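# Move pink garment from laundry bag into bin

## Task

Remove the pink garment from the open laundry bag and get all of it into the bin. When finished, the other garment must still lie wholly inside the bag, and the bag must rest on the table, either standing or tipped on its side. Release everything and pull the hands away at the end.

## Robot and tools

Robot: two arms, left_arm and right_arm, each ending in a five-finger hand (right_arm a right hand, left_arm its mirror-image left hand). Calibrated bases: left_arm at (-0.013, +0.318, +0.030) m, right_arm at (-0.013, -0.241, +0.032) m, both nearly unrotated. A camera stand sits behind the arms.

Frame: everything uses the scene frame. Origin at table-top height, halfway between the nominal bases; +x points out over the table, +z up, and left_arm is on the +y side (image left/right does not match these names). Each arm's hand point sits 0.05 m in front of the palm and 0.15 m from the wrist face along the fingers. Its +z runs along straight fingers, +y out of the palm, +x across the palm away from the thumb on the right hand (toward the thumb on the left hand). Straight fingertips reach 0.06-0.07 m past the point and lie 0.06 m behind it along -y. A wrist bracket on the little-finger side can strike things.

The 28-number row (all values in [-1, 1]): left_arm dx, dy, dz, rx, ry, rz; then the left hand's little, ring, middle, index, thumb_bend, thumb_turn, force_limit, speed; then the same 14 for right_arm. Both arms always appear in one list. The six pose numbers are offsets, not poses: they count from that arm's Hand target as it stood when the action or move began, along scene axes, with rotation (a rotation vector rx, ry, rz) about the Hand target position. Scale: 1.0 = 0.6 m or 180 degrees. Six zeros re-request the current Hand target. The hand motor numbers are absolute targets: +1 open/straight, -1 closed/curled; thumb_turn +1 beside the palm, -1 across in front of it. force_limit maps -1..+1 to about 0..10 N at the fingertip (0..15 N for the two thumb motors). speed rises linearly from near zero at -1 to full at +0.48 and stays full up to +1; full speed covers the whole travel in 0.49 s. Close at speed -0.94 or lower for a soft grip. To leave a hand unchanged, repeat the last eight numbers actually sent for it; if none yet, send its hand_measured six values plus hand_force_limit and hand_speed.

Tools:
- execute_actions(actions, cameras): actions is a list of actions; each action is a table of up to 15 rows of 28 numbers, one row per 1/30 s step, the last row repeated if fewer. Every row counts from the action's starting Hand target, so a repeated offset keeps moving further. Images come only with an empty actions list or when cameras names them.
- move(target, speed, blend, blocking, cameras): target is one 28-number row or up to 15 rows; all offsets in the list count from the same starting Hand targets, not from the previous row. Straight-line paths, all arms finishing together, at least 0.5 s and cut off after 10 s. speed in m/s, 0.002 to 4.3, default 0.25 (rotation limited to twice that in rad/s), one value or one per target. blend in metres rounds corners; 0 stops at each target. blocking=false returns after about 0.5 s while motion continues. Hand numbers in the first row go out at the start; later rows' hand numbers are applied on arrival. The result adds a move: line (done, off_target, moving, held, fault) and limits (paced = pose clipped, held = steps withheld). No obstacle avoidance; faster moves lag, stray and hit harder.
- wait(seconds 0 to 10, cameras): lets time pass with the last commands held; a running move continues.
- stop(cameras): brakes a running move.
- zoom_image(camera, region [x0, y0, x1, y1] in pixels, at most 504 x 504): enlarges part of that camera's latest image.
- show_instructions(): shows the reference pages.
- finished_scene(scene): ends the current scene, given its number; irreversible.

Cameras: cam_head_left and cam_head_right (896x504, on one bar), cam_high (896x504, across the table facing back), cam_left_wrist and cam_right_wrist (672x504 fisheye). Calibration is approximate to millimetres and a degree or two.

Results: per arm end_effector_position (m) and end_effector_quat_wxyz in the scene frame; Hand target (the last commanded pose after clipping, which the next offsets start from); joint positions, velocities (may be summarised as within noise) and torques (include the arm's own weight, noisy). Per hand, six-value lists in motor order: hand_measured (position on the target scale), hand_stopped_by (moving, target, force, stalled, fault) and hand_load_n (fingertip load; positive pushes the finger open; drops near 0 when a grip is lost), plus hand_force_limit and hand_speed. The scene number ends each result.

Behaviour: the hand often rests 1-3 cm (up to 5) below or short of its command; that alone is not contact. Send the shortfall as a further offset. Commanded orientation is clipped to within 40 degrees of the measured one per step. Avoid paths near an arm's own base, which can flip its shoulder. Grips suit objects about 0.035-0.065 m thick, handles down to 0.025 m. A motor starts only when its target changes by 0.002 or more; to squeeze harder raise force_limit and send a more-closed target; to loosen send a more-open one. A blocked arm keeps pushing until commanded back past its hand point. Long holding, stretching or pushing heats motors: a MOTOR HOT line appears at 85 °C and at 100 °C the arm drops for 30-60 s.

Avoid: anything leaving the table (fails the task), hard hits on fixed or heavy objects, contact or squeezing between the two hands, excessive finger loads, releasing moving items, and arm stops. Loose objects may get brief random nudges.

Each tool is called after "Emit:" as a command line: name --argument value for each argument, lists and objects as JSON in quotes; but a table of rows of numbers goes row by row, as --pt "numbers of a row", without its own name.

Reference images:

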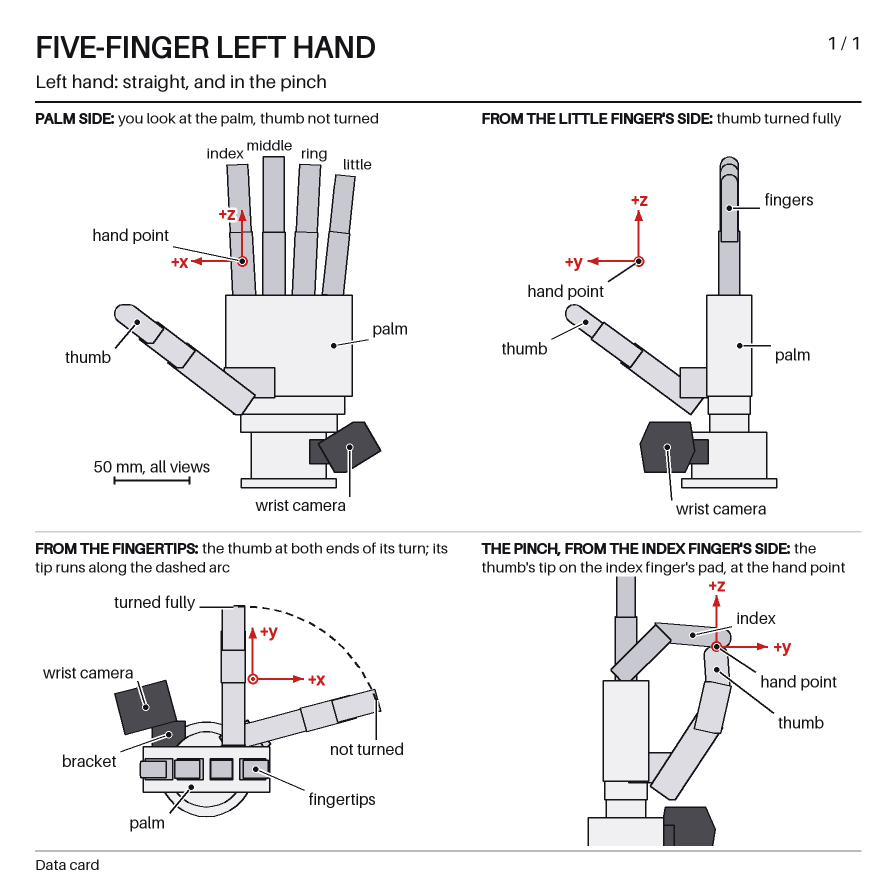

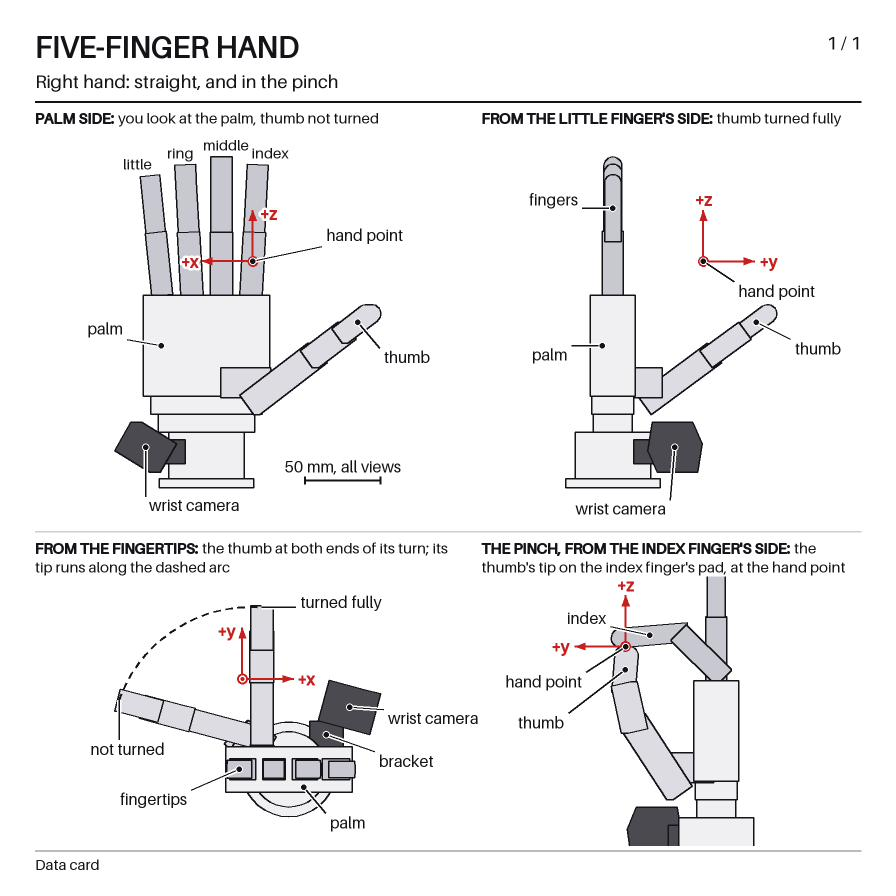

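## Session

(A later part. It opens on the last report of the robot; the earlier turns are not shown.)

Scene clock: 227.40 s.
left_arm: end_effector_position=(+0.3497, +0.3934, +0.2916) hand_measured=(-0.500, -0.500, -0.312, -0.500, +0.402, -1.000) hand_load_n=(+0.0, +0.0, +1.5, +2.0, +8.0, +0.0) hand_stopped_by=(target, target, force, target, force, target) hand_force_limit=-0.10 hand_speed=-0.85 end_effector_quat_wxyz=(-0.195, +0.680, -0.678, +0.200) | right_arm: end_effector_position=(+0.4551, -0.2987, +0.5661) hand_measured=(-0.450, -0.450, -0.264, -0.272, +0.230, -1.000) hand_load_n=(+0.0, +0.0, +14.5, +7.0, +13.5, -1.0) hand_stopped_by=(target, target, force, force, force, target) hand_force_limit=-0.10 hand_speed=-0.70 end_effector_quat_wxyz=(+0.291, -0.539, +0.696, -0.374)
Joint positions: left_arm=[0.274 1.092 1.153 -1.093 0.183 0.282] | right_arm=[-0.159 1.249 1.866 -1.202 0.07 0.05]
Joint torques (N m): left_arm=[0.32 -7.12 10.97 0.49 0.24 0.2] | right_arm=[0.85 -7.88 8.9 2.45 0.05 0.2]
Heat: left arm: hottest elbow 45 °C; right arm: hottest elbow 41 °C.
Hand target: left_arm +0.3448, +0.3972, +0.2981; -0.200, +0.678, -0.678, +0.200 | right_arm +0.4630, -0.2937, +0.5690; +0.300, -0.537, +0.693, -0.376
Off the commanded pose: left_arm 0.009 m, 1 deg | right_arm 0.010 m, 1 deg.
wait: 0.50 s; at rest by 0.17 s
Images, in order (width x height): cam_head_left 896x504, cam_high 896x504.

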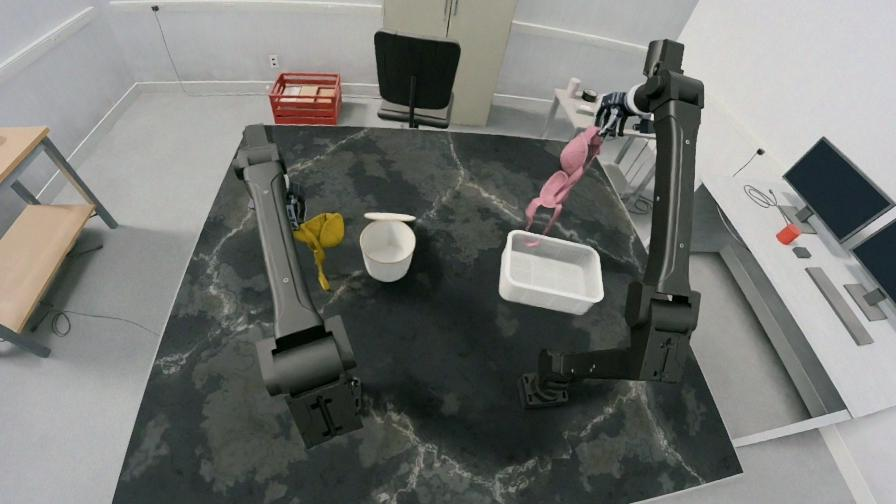

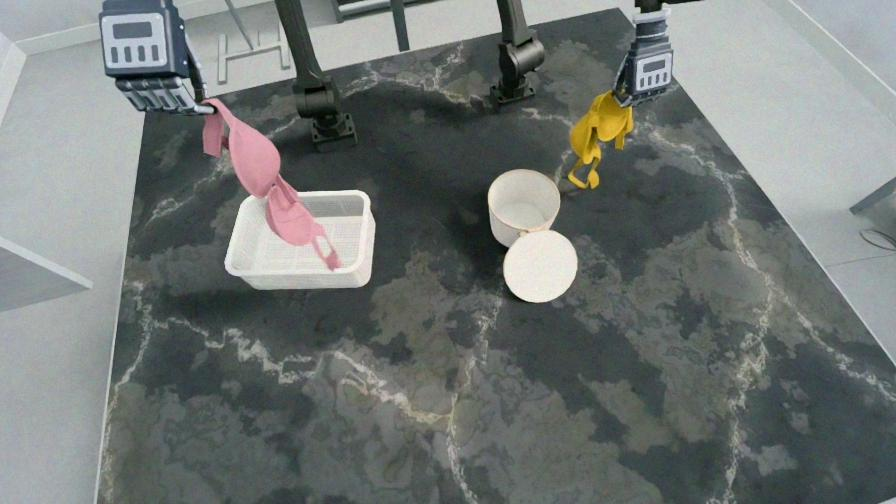

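Emit:
move --pt "0 0 0 0 0 0 -0.5 -0.5 -0.5 -0.5 -0.1 -1 -0.1 -0.85 -0.13 -0.08 -0.12 0 0 0 -0.45 -0.45 -0.45 -0.45 0 -1 -0.1 -0.7" --pt "0 0 0 0 0 0 -0.5 -0.5 -0.5 -0.5 -0.1 -1 -0.1 -0.85 -0.13 -0.08 -0.4 0.027 0.108 0 -0.45 -0.45 -0.45 -0.45 0 -1 -0.1 -0.7" --speed '[0.07,0.1]' --cameras '["cam_high","cam_head_left","cam_head_right"]'

Scene clock: 232.57 s.
left_arm: end_effector_position=(+0.3497, +0.3934, +0.2916) hand_measured=(-0.500, -0.500, -0.312, -0.500, +0.402, -1.000) hand_load_n=(+0.0, +0.0, +2.0, +2.0, +8.0, -0.5) hand_stopped_by=(target, target, force, target, force, target) hand_force_limit=-0.10 hand_speed=-0.85 end_effector_quat_wxyz=(-0.195, +0.680, -0.678, +0.200) | right_arm: end_effector_position=(+0.3787, -0.3417, +0.3284) hand_measured=(-0.450, -0.450, -0.264, -0.272, +0.230, -1.000) hand_load_n=(+0.0, +0.0, +14.5, +7.0, +14.0, -1.0) hand_stopped_by=(target, target, force, force, force, target) hand_force_limit=-0.10 hand_speed=-0.70 end_effector_quat_wxyz=(+0.199, -0.575, +0.755, -0.245)
Joint positions: left_arm=[0.274 1.092 1.153 -1.093 0.183 0.282] | right_arm=[-0.345 1.11 1.233 -1.056 -0.067 -0.059]
Joint torques (N m): left_arm=[0.09 -7.24 10.93 0.59 0.28 0.19] | right_arm=[0.44 -6.89 9.88 1.95 -0.04 0.02]
Heat: left arm: hottest elbow 45 °C; right arm: hottest elbow 41 °C.
Hand target: left_arm +0.3448, +0.3972, +0.2981; -0.200, +0.678, -0.678, +0.200 | right_arm +0.3851, -0.3419, +0.3291; +0.201, -0.579, +0.749, -0.251
Off the commanded pose: left_arm 0.009 m, 1 deg | right_arm 0.006 m, 1 deg.
move: done
Images, in order (width x height): cam_head_left 896x504, cam_head_right 896x504, cam_high 896x504.

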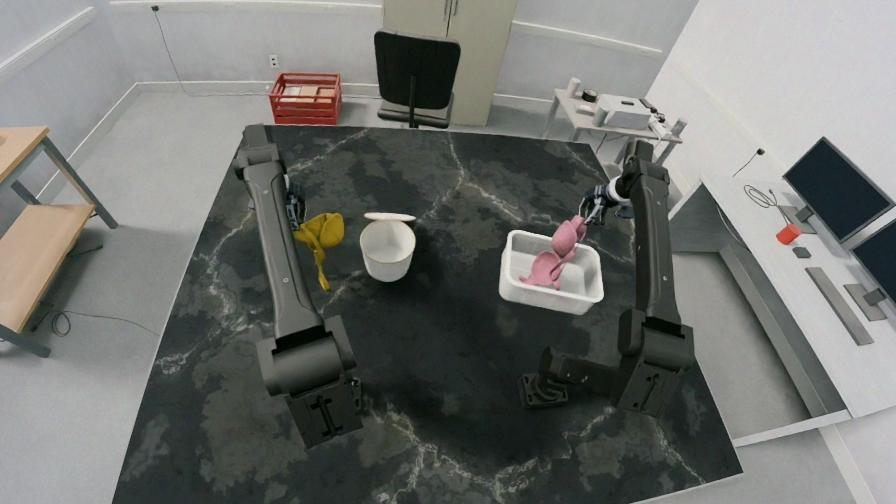

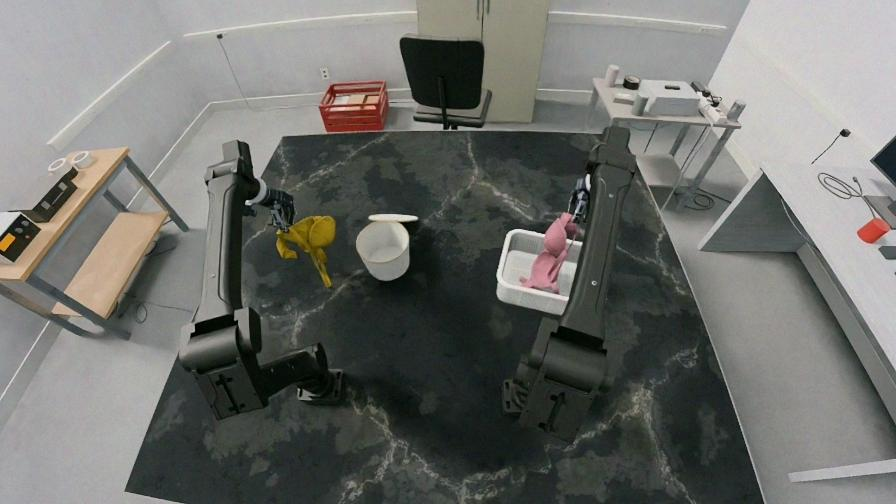

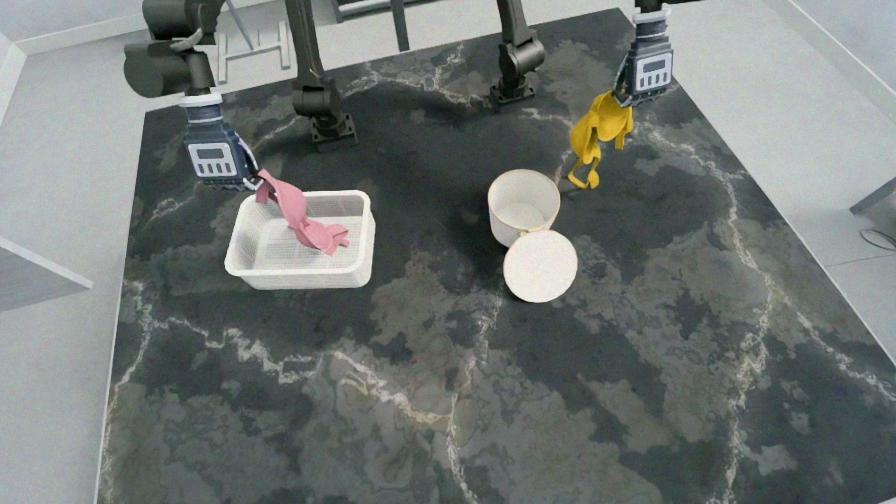

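Emit:
move --target '[0,0,0,0,0,0,-0.5,-0.5,-0.5,-0.5,-0.1,-1,-0.1,-0.85, -0.02,0.0,-0.3,0,0,0,-0.45,-0.45,-0.45,-0.45,0,-1,-0.1,-0.7]' --speed 0.1 --cameras '["cam_high","cam_head_left","cam_right_wrist"]'

Scene clock: 235.37 s.
left_arm: end_effector_position=(+0.3497, +0.3934, +0.2916) hand_measured=(-0.500, -0.500, -0.312, -0.500, +0.402, -1.000) hand_load_n=(+0.0, +0.0, +2.0, +2.0, +8.0, +0.0) hand_stopped_by=(target, target, force, target, force, target) hand_force_limit=-0.10 hand_speed=-0.85 end_effector_quat_wxyz=(-0.195, +0.680, -0.678, +0.200) | right_arm: end_effector_position=(+0.3694, -0.3385, +0.1507) hand_measured=(-0.450, -0.450, -0.264, -0.272, +0.230, -1.000) hand_load_n=(+0.0, +0.0, +14.5, +7.0, +13.5, -1.0) hand_stopped_by=(target, target, force, force, force, target) hand_force_limit=-0.10 hand_speed=-0.70 end_effector_quat_wxyz=(+0.200, -0.578, +0.752, -0.247)
Joint positions: left_arm=[0.274 1.092 1.153 -1.093 0.183 0.282] | right_arm=[-0.345 1.138 0.779 -0.568 -0.069 -0.068]
Joint torques (N m): left_arm=[0.38 -7.06 10.97 0.58 0.24 0.18] | right_arm=[-0.5 -6.42 9.14 1.87 -0.24 0.01]
Heat: left arm: hottest elbow 45 °C; right arm: hottest elbow 41 °C.
Hand target: left_arm +0.3448, +0.3972, +0.2981; -0.200, +0.678, -0.678, +0.200 | right_arm +0.3731, -0.3420, +0.1491; +0.201, -0.579, +0.749, -0.251
Off the commanded pose: left_arm 0.009 m, 1 deg | right_arm 0.005 m, 0 deg.
move: done
camera_calibration:
cam_right_wrist: T_world_to_cam=[[-0.818369, 0.0095107, -0.574615, 0.389667], [-0.185434, 0.942013, 0.279688, 0.351511], [0.543954, 0.335441, -0.769151, 0.139436], [0, 0, 0, 1]] pos_world=[0.308227, -0.381607, 0.232842]
Images, in order (width x height): cam_head_left 896x504, cam_high 896x504, cam_right_wrist 672x504.

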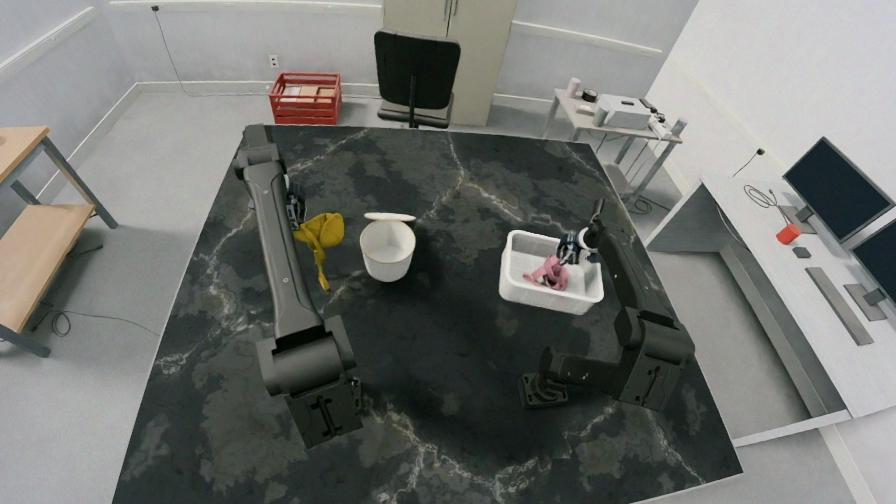

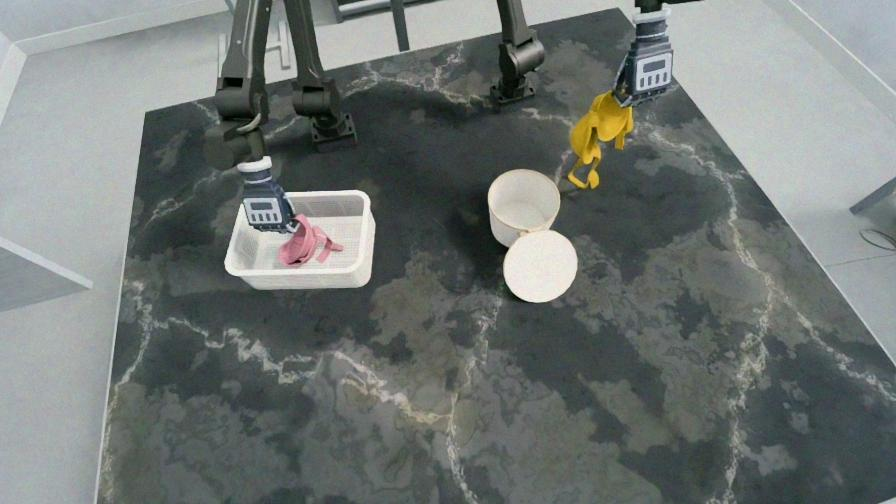

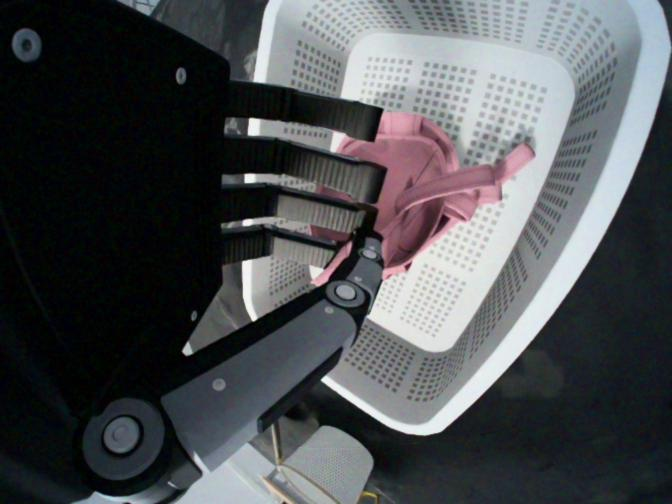

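Emit:
move --pt "0 0 0.1 0 0 0 -0.5 -0.5 -0.5 -0.5 -0.1 -1 -0.1 -0.85 -0.0 0.0 -0.055 0 0 0 -0.45 -0.45 -0.45 -0.45 0 -1 -0.1 -0.7" --pt "0 0 0.29 0 0 0 -0.5 -0.5 -0.5 -0.5 -0.1 -1 -0.1 -0.85 -0.0 0.0 -0.055 0 0 0 0.1 0.1 0.1 0.1 0.9 -1 -0.1 -0.3" --speed 0.1 --cameras '["cam_high","cam_head_left","cam_right_wrist"]'

Scene clock: 239.97 s.
left_arm: end_effector_position=(+0.3425, +0.3909, +0.4542) hand_measured=(-0.500, -0.500, -0.312, -0.500, +0.402, -1.000) hand_load_n=(+0.0, +0.0, +2.0, +2.0, +8.5, +0.0) hand_stopped_by=(target, target, force, target, force, target) hand_force_limit=-0.10 hand_speed=-0.85 end_effector_quat_wxyz=(-0.185, +0.683, -0.679, +0.195) | right_arm: end_effector_position=(+0.3710, -0.3389, +0.1198) hand_measured=(+0.100, +0.100, +0.100, +0.100, +0.900, -1.000) hand_load_n=(+0.0, +0.0, +0.0, +0.0, +0.0, +0.0) hand_stopped_by=(target, target, target, target, target, target) hand_force_limit=-0.10 hand_speed=-0.30 end_effector_quat_wxyz=(+0.202, -0.578, +0.751, -0.250)
Joint positions: left_arm=[0.274 1.203 1.685 -1.537 0.183 0.282] | right_arm=[-0.345 1.179 0.72 -0.461 -0.07 -0.069]
Joint torques (N m): left_arm=[0.26 -5.66 14.11 0.61 0.24 0.18] | right_arm=[-0.44 -6.42 8.65 1.88 -0.22 0.02]
Heat: left arm: hottest elbow 45 °C; right arm: hottest elbow 41 °C.
Hand target: left_arm +0.3448, +0.3972, +0.4721; -0.200, +0.678, -0.678, +0.200 | right_arm +0.3732, -0.3419, +0.1161; +0.201, -0.579, +0.749, -0.250
Off the commanded pose: left_arm 0.019 m, 2 deg | right_arm 0.005 m, 0 deg.
move: off_target (left_arm)
camera_calibration:
cam_right_wrist: T_world_to_cam=[[-0.814963, 0.00786864, -0.57946, 0.371954], [-0.187829, 0.942344, 0.276962, 0.362145], [0.54823, 0.334553, -0.766497, 0.112742], [0, 0, 0, 1]] pos_world=[0.309342, -0.38191, 0.201648]
Images, in order (width x height): cam_head_left 896x504, cam_high 896x504, cam_right_wrist 672x504.

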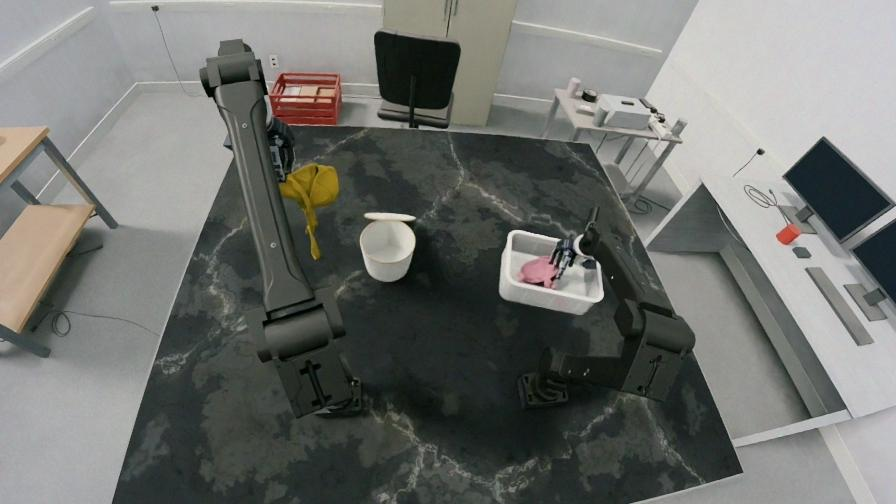

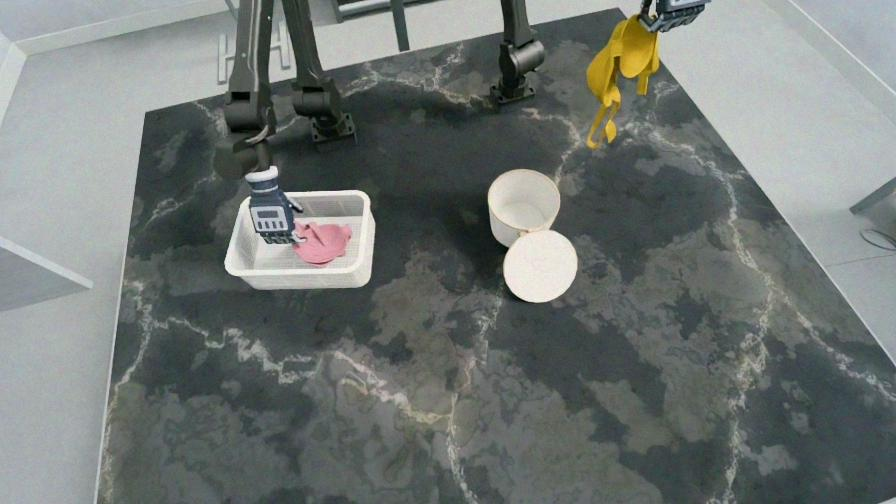

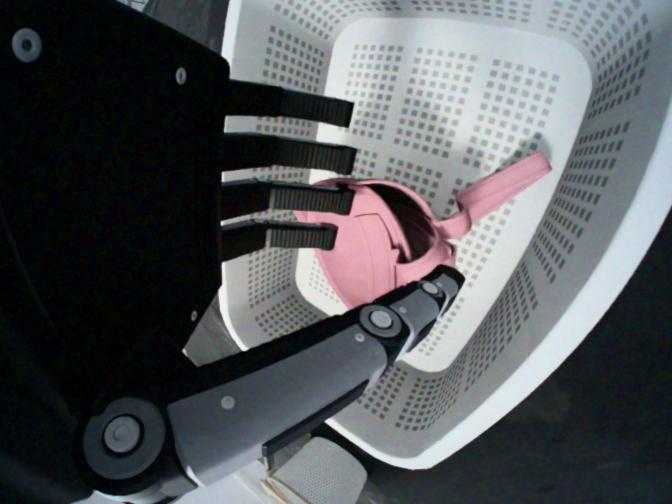

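Emit:
move --pt "0 0 0.04 0 0 0 -0.5 -0.5 -0.5 -0.5 -0.1 -1 -0.1 -0.85 -0.0 0.0 0.12 0 0 0 0.1 0.1 0.1 0.1 0.9 -1 -0.1 -0.3" --pt "0.142 -0.345 0.04 0 0 0 -0.5 -0.5 -0.5 -0.5 -0.1 -1 -0.1 -0.85 -0.1 0.0 0.3 0 0 0 0.1 0.1 0.1 0.1 0.9 -1 -0.1 -0.3" --speed '[0.1,0.11]' --cameras '["cam_high","cam_head_left","cam_head_right"]'

Emit:
zoom_image --camera "cam_high" --region '[200, 160, 400, 310]'

Scene clock: 244.70 s.
left_arm: end_effector_position=(+0.4236, +0.1975, +0.4778) hand_measured=(-0.500, -0.500, -0.312, -0.500, +0.402, -1.000) hand_load_n=(+0.0, +0.0, +2.0, +2.0, +8.5, +0.0) hand_stopped_by=(target, target, force, target, force, target) hand_force_limit=-0.10 hand_speed=-0.85 end_effector_quat_wxyz=(-0.190, +0.678, -0.686, +0.180) | right_arm: end_effector_position=(+0.3072, -0.3338, +0.2709) hand_measured=(+0.100, +0.100, +0.100, +0.100, +0.900, -1.000) hand_load_n=(+0.0, +0.0, +0.0, +0.0, +0.0, +0.0) hand_stopped_by=(target, target, target, target, target, target) hand_force_limit=-0.10 hand_speed=-0.30 end_effector_quat_wxyz=(+0.192, -0.584, +0.755, -0.229)
Joint positions: left_arm=[-0.295 1.431 1.969 -1.593 -0.128 -0.188] | right_arm=[-0.411 0.937 0.982 -1.018 -0.114 -0.128]
Joint torques (N m): left_arm=[-1.55 -9.05 13.81 1.11 -0.17 -0.12] | right_arm=[-1.14 -5.48 13.31 0.81 -0.26 0.01]
Heat: left arm: hottest elbow 45 °C; right arm: hottest elbow 41 °C.
Hand target: left_arm +0.4301, +0.1902, +0.4962; -0.200, +0.678, -0.678, +0.201 | right_arm +0.3131, -0.3419, +0.2961; +0.201, -0.579, +0.749, -0.251
Off the commanded pose: left_arm 0.021 m, 3 deg | right_arm 0.027 m, 3 deg.
move: off_target (left_arm, right_arm)
Images, in order (width x height): cam_head_left 896x504, cam_head_right 896x504, cam_high 896x504.

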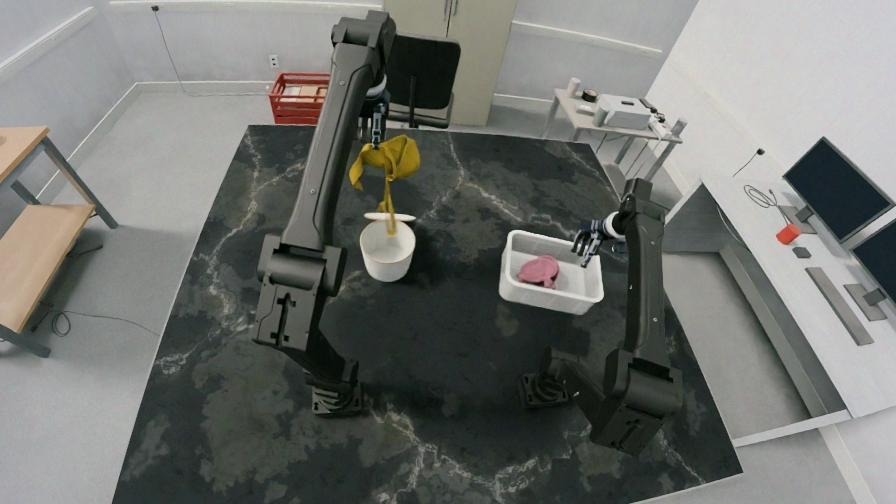

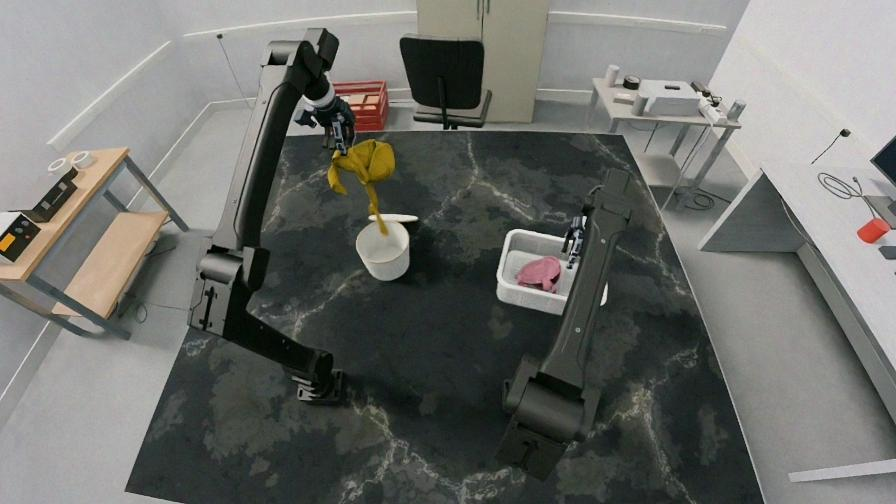

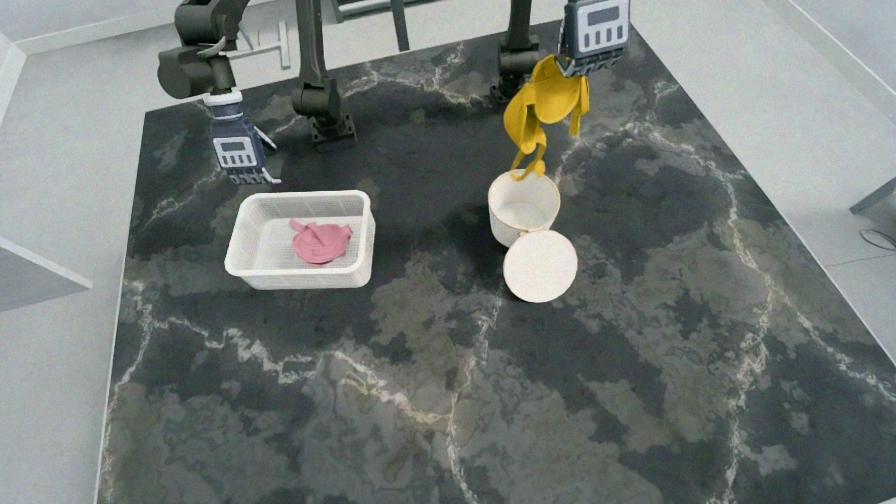

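Scaled by 2.520 from the camera's 896x504 image, which has a finer 1280x720 frame.

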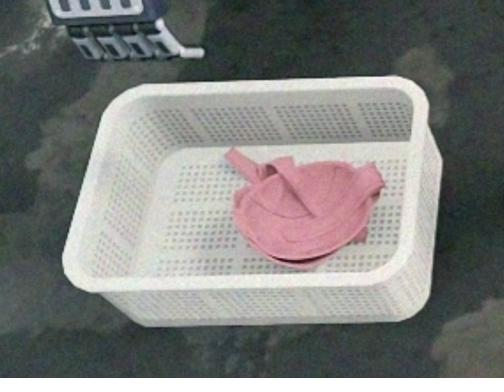

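Emit:
move --target '[0,-0.0,-0.2,0,0,0,-0.5,-0.5,-0.5,-0.5,-0.1,-1,-0.1,-0.85, 0,0,0,0,0,0,0.1,0.1,0.1,0.1,0.9,-1,-0.1,-0.3]' --speed 0.07 --cameras '["cam_high","cam_head_left","cam_head_right","cam_left_wrist"]'

Emit:
zoom_image --camera "cam_high" --region '[460, 80, 640, 280]'

Emit:
zoom_image --camera "cam_head_left" --region '[300, 140, 480, 300]'

Scene clock: 247.60 s.
left_arm: end_effector_position=(+0.4281, +0.1964, +0.3638) hand_measured=(-0.500, -0.500, -0.312, -0.500, +0.402, -1.000) hand_load_n=(+0.0, +0.0, +2.0, +2.0, +8.5, -0.5) hand_stopped_by=(target, target, force, target, force, target) hand_force_limit=-0.10 hand_speed=-0.85 end_effector_quat_wxyz=(-0.191, +0.679, -0.686, +0.180) | right_arm: end_effector_position=(+0.3072, -0.3338, +0.2709) hand_measured=(+0.100, +0.100, +0.100, +0.100, +0.900, -1.000) hand_load_n=(+0.0, +0.0, +0.0, +0.0, +0.0, +0.0) hand_stopped_by=(target, target, target, target, target, target) hand_force_limit=-0.10 hand_speed=-0.30 end_effector_quat_wxyz=(+0.192, -0.584, +0.755, -0.229)
Joint positions: left_arm=[-0.295 1.326 1.544 -1.272 -0.129 -0.189] | right_arm=[-0.411 0.937 0.982 -1.018 -0.114 -0.128]
Joint torques (N m): left_arm=[-1.49 -10.29 10.77 1.98 -0.16 -0.13] | right_arm=[-1.14 -5.48 13.31 0.81 -0.27 0.01]
Heat: left arm: hottest elbow 45 °C; right arm: hottest elbow 41 °C.
Hand target: left_arm +0.4300, +0.1902, +0.3763; -0.200, +0.678, -0.678, +0.201 | right_arm +0.3131, -0.3419, +0.2962; +0.201, -0.579, +0.749, -0.251
Off the commanded pose: left_arm 0.014 m, 3 deg | right_arm 0.027 m, 3 deg.
move: off_target (left_arm, right_arm)
camera_calibration:
cam_left_wrist: T_world_to_cam=[[0.861409, -0.270389, 0.429958, -0.464205], [-0.430853, -0.83727, 0.336666, 0.226373], [0.26896, -0.475256, -0.83773, 0.395773], [0, 0, 0, 1]] pos_world=[0.390957, 0.252113, 0.454927]
Images, in order (width x height): cam_head_left 896x504, cam_head_right 896x504, cam_high 896x504, cam_left_wrist 672x504.

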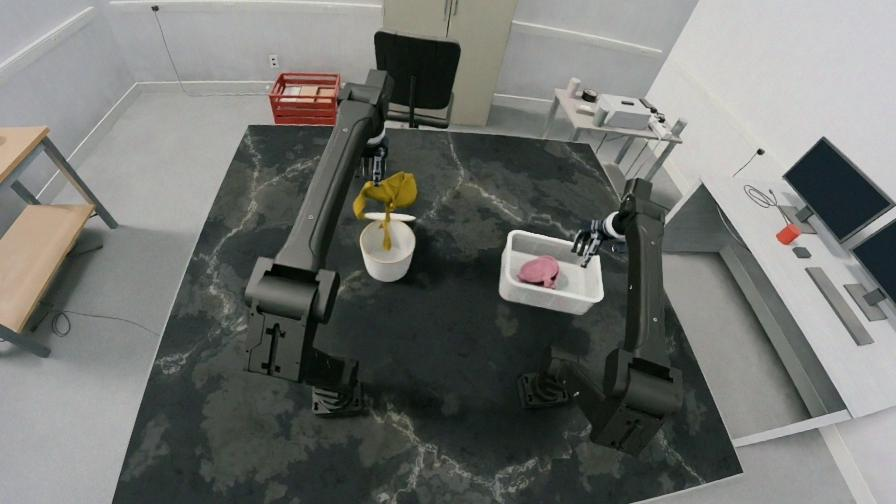

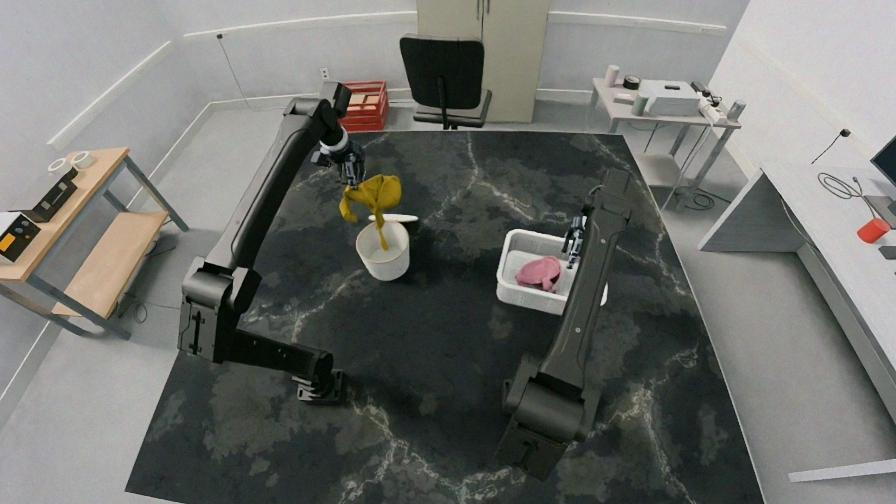

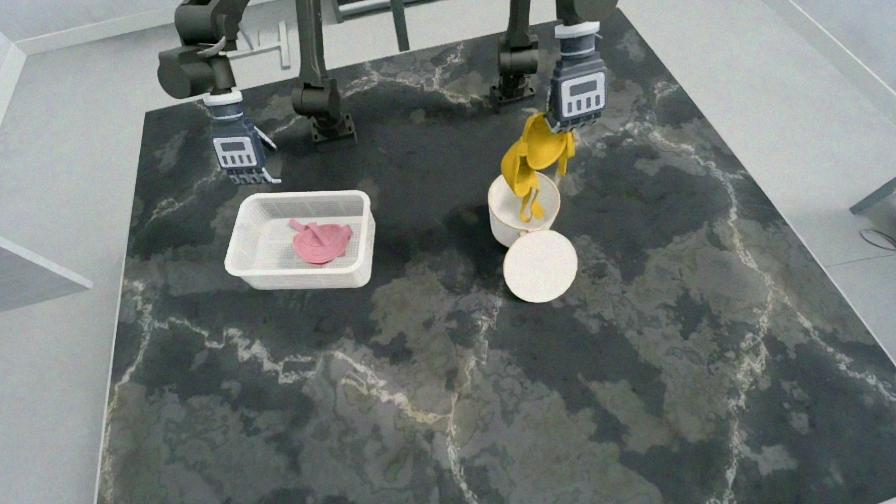

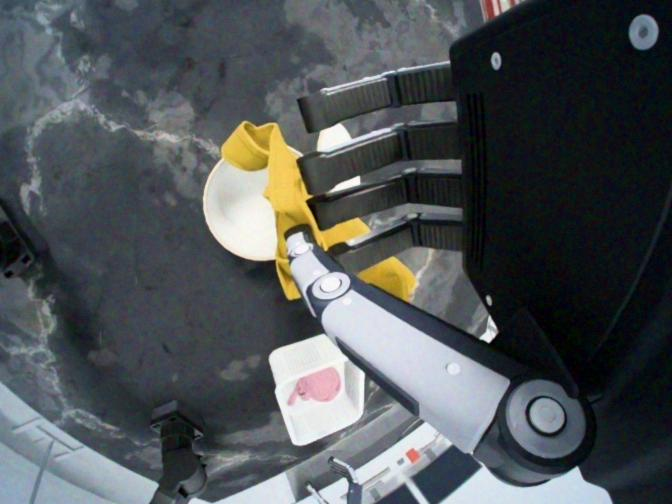

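Scaled by 2.520 from the camera's 896x504 image, which has a finer 1280x720 frame.

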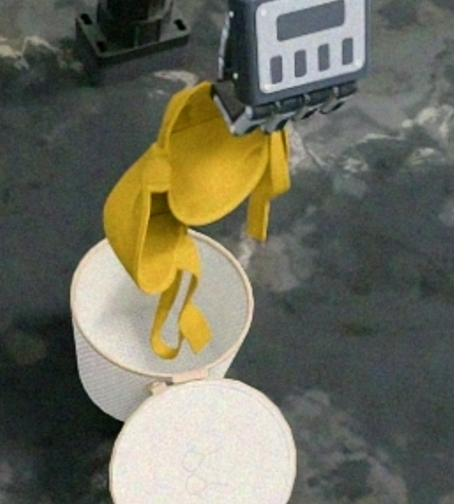

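Scaled by 2.800 from the camera's 896x504 image, which has a finer 1280x720 frame.

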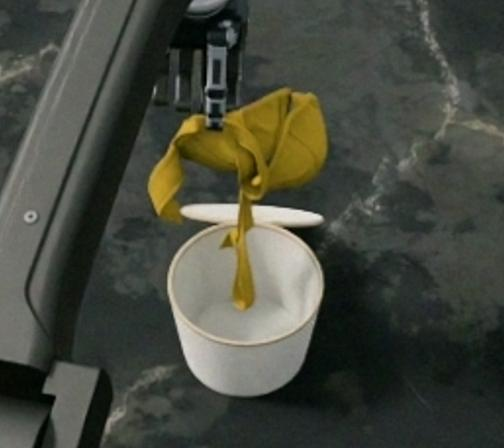

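Emit:
move --target '[0,-0.017,-0.14,0,0,0,-0.5,-0.5,-0.5,-0.5,-0.1,-1,-0.1,-0.85,0,0,0,0,0,0,0.1,0.1,0.1,0.1,0.9,-1,-0.1,-0.3]' --speed 0.08 --cameras '["cam_head_left","cam_high"]'

Scene clock: 250.87 s.
left_arm: end_effector_position=(+0.4267, +0.1882, +0.2789) hand_measured=(-0.500, -0.500, -0.312, -0.500, +0.402, -1.000) hand_load_n=(+0.0, +0.0, +2.0, +2.0, +8.5, +0.0) hand_stopped_by=(target, target, force, target, force, target) hand_force_limit=-0.10 hand_speed=-0.85 end_effector_quat_wxyz=(-0.191, +0.680, -0.685, +0.179) | right_arm: end_effector_position=(+0.3072, -0.3338, +0.2709) hand_measured=(+0.100, +0.100, +0.100, +0.100, +0.900, -1.000) hand_load_n=(+0.0, +0.0, +0.0, +0.0, -0.5, +0.0) hand_stopped_by=(target, target, target, target, target, target) hand_force_limit=-0.10 hand_speed=-0.30 end_effector_quat_wxyz=(+0.192, -0.584, +0.755, -0.229)
Joint positions: left_arm=[-0.316 1.306 1.302 -1.055 -0.141 -0.209] | right_arm=[-0.411 0.937 0.982 -1.018 -0.114 -0.128]
Joint torques (N m): left_arm=[-2.2 -10.64 11.03 2.14 -0.17 -0.11] | right_arm=[-1.2 -5.54 13.31 0.81 -0.27 0.01]
Heat: left arm: hottest elbow 45 °C; right arm: hottest elbow 42 °C.
Hand target: left_arm +0.4300, +0.1799, +0.2921; -0.200, +0.678, -0.678, +0.201 | right_arm +0.3131, -0.3419, +0.2962; +0.201, -0.579, +0.749, -0.251
Off the commanded pose: left_arm 0.016 m, 3 deg | right_arm 0.027 m, 3 deg.
move: off_target (left_arm, right_arm)
Images, in order (width x height): cam_head_left 896x504, cam_high 896x504.

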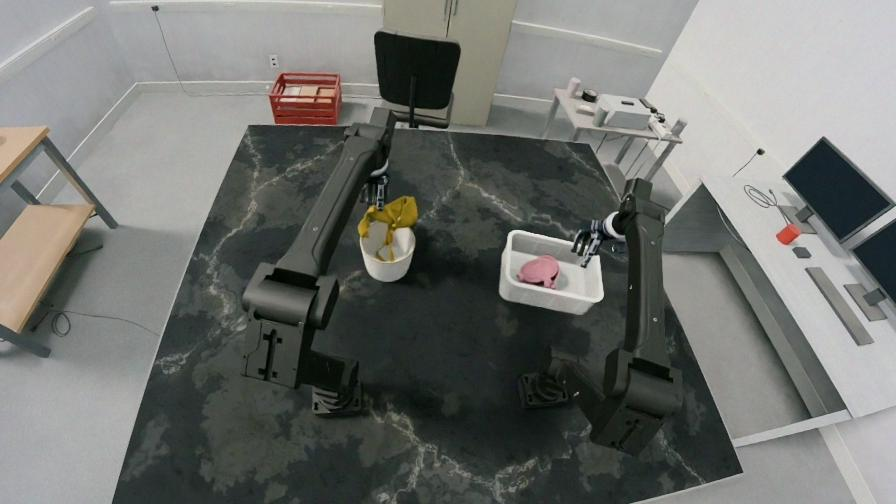

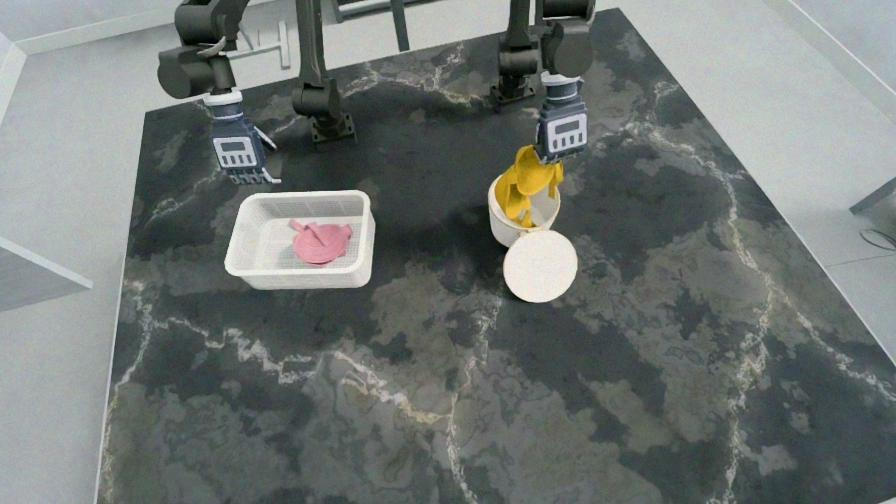

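Emit:
zoom_image --camera "cam_high" --region '[460, 80, 640, 280]'

Emit:
zoom_image --camera "cam_head_left" --region '[300, 140, 480, 300]'

Scaled by 2.520 from the camera's 896x504 image, which has a finer 1280x720 frame.

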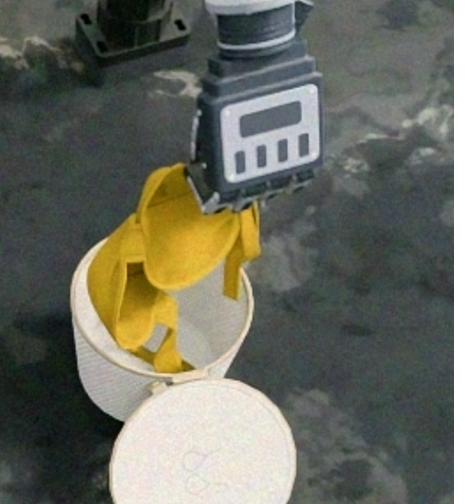

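Scaled by 2.800 from the camera's 896x504 image, which has a finer 1280x720 frame.

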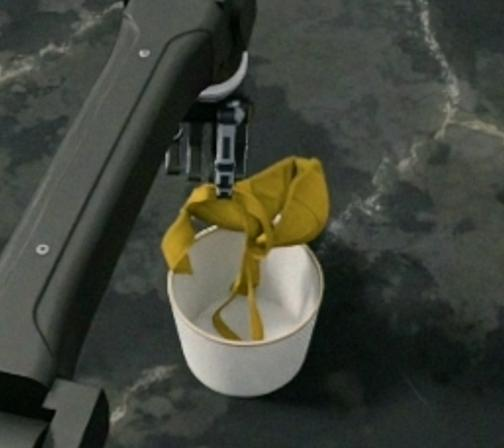

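Emit:
move --target '[0,-0.01,-0.12,0,0,0,-0.5,-0.5,-0.5,-0.5,-0.1,-1,-0.1,-0.85,0,0,0,0,0,0,0.1,0.1,0.1,0.1,0.9,-1,-0.1,-0.3]' --speed 0.08 --cameras '["cam_head_left","cam_high"]'

Emit:
zoom_image --camera "cam_high" --region '[460, 80, 640, 280]'

Emit:
zoom_image --camera "cam_head_left" --region '[300, 140, 480, 300]'

Scene clock: 253.20 s.
left_arm: end_effector_position=(+0.4240, +0.1830, +0.2168) hand_measured=(-0.500, -0.500, -0.312, -0.500, +0.402, -1.000) hand_load_n=(+0.0, +0.0, +1.5, +2.0, +8.0, +0.0) hand_stopped_by=(target, target, force, target, force, target) hand_force_limit=-0.10 hand_speed=-0.85 end_effector_quat_wxyz=(-0.196, +0.678, -0.683, +0.188) | right_arm: end_effector_position=(+0.3072, -0.3338, +0.2709) hand_measured=(+0.100, +0.100, +0.100, +0.100, +0.900, -1.000) hand_load_n=(+0.0, +0.0, +0.0, +0.0, +0.0, +0.0) hand_stopped_by=(target, target, target, target, target, target) hand_force_limit=-0.10 hand_speed=-0.30 end_effector_quat_wxyz=(+0.192, -0.584, +0.755, -0.229)
Joint positions: left_arm=[-0.331 1.303 1.13 -0.866 -0.149 -0.222] | right_arm=[-0.411 0.937 0.982 -1.018 -0.114 -0.128]
Joint torques (N m): left_arm=[-2.37 -9 10.65 1.98 -0.16 -0.11] | right_arm=[-1.14 -5.48 13.31 0.81 -0.26 0]
Heat: left arm: hottest elbow 44 °C; right arm: hottest elbow 42 °C.
Hand target: left_arm +0.4299, +0.1740, +0.2201; -0.200, +0.678, -0.678, +0.201 | right_arm +0.3131, -0.3419, +0.2962; +0.201, -0.579, +0.749, -0.251
Off the commanded pose: left_arm 0.011 m, 2 deg | right_arm 0.027 m, 3 deg.
move: off_target (left_arm, right_arm)
Images, in order (width x height): cam_head_left 896x504, cam_high 896x504.

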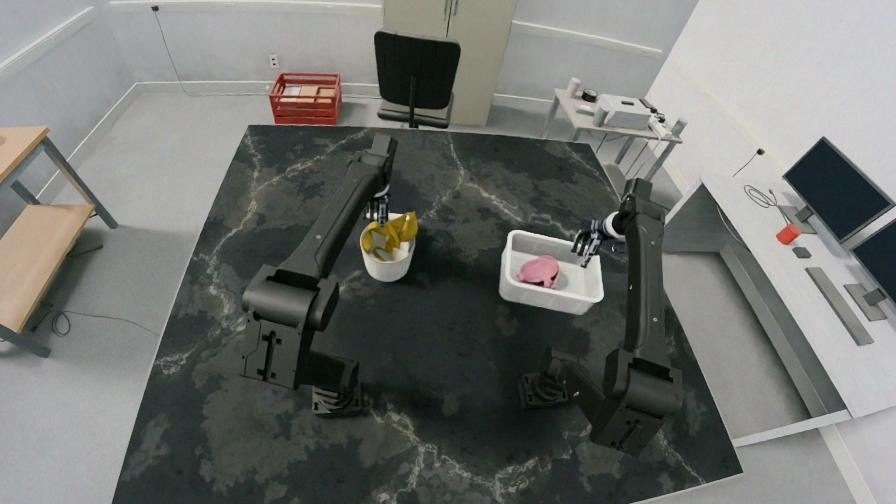

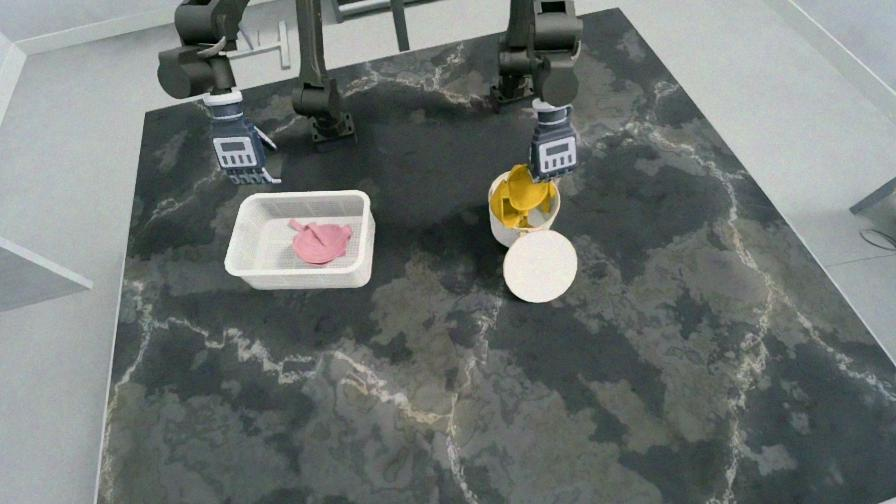

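Scaled by 2.520 from the camera's 896x504 image, which has a finer 1280x720 frame.

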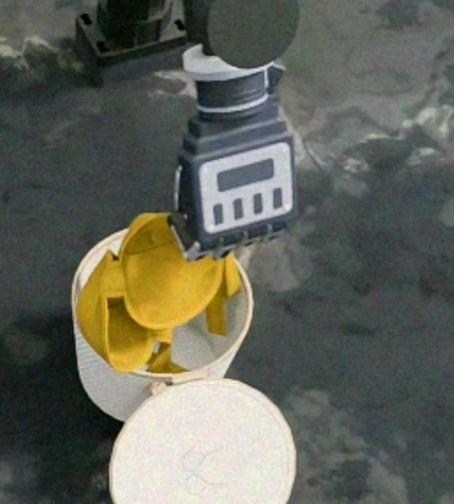

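Scaled by 2.800 from the camera's 896x504 image, which has a finer 1280x720 frame.

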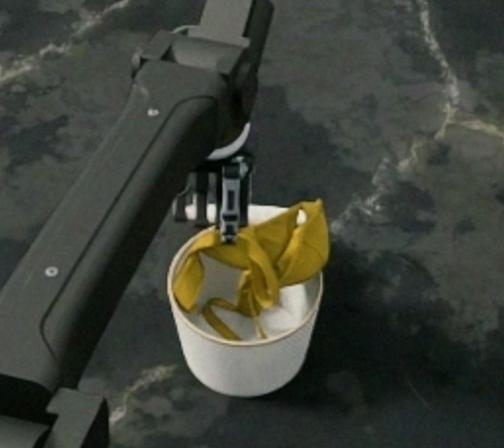

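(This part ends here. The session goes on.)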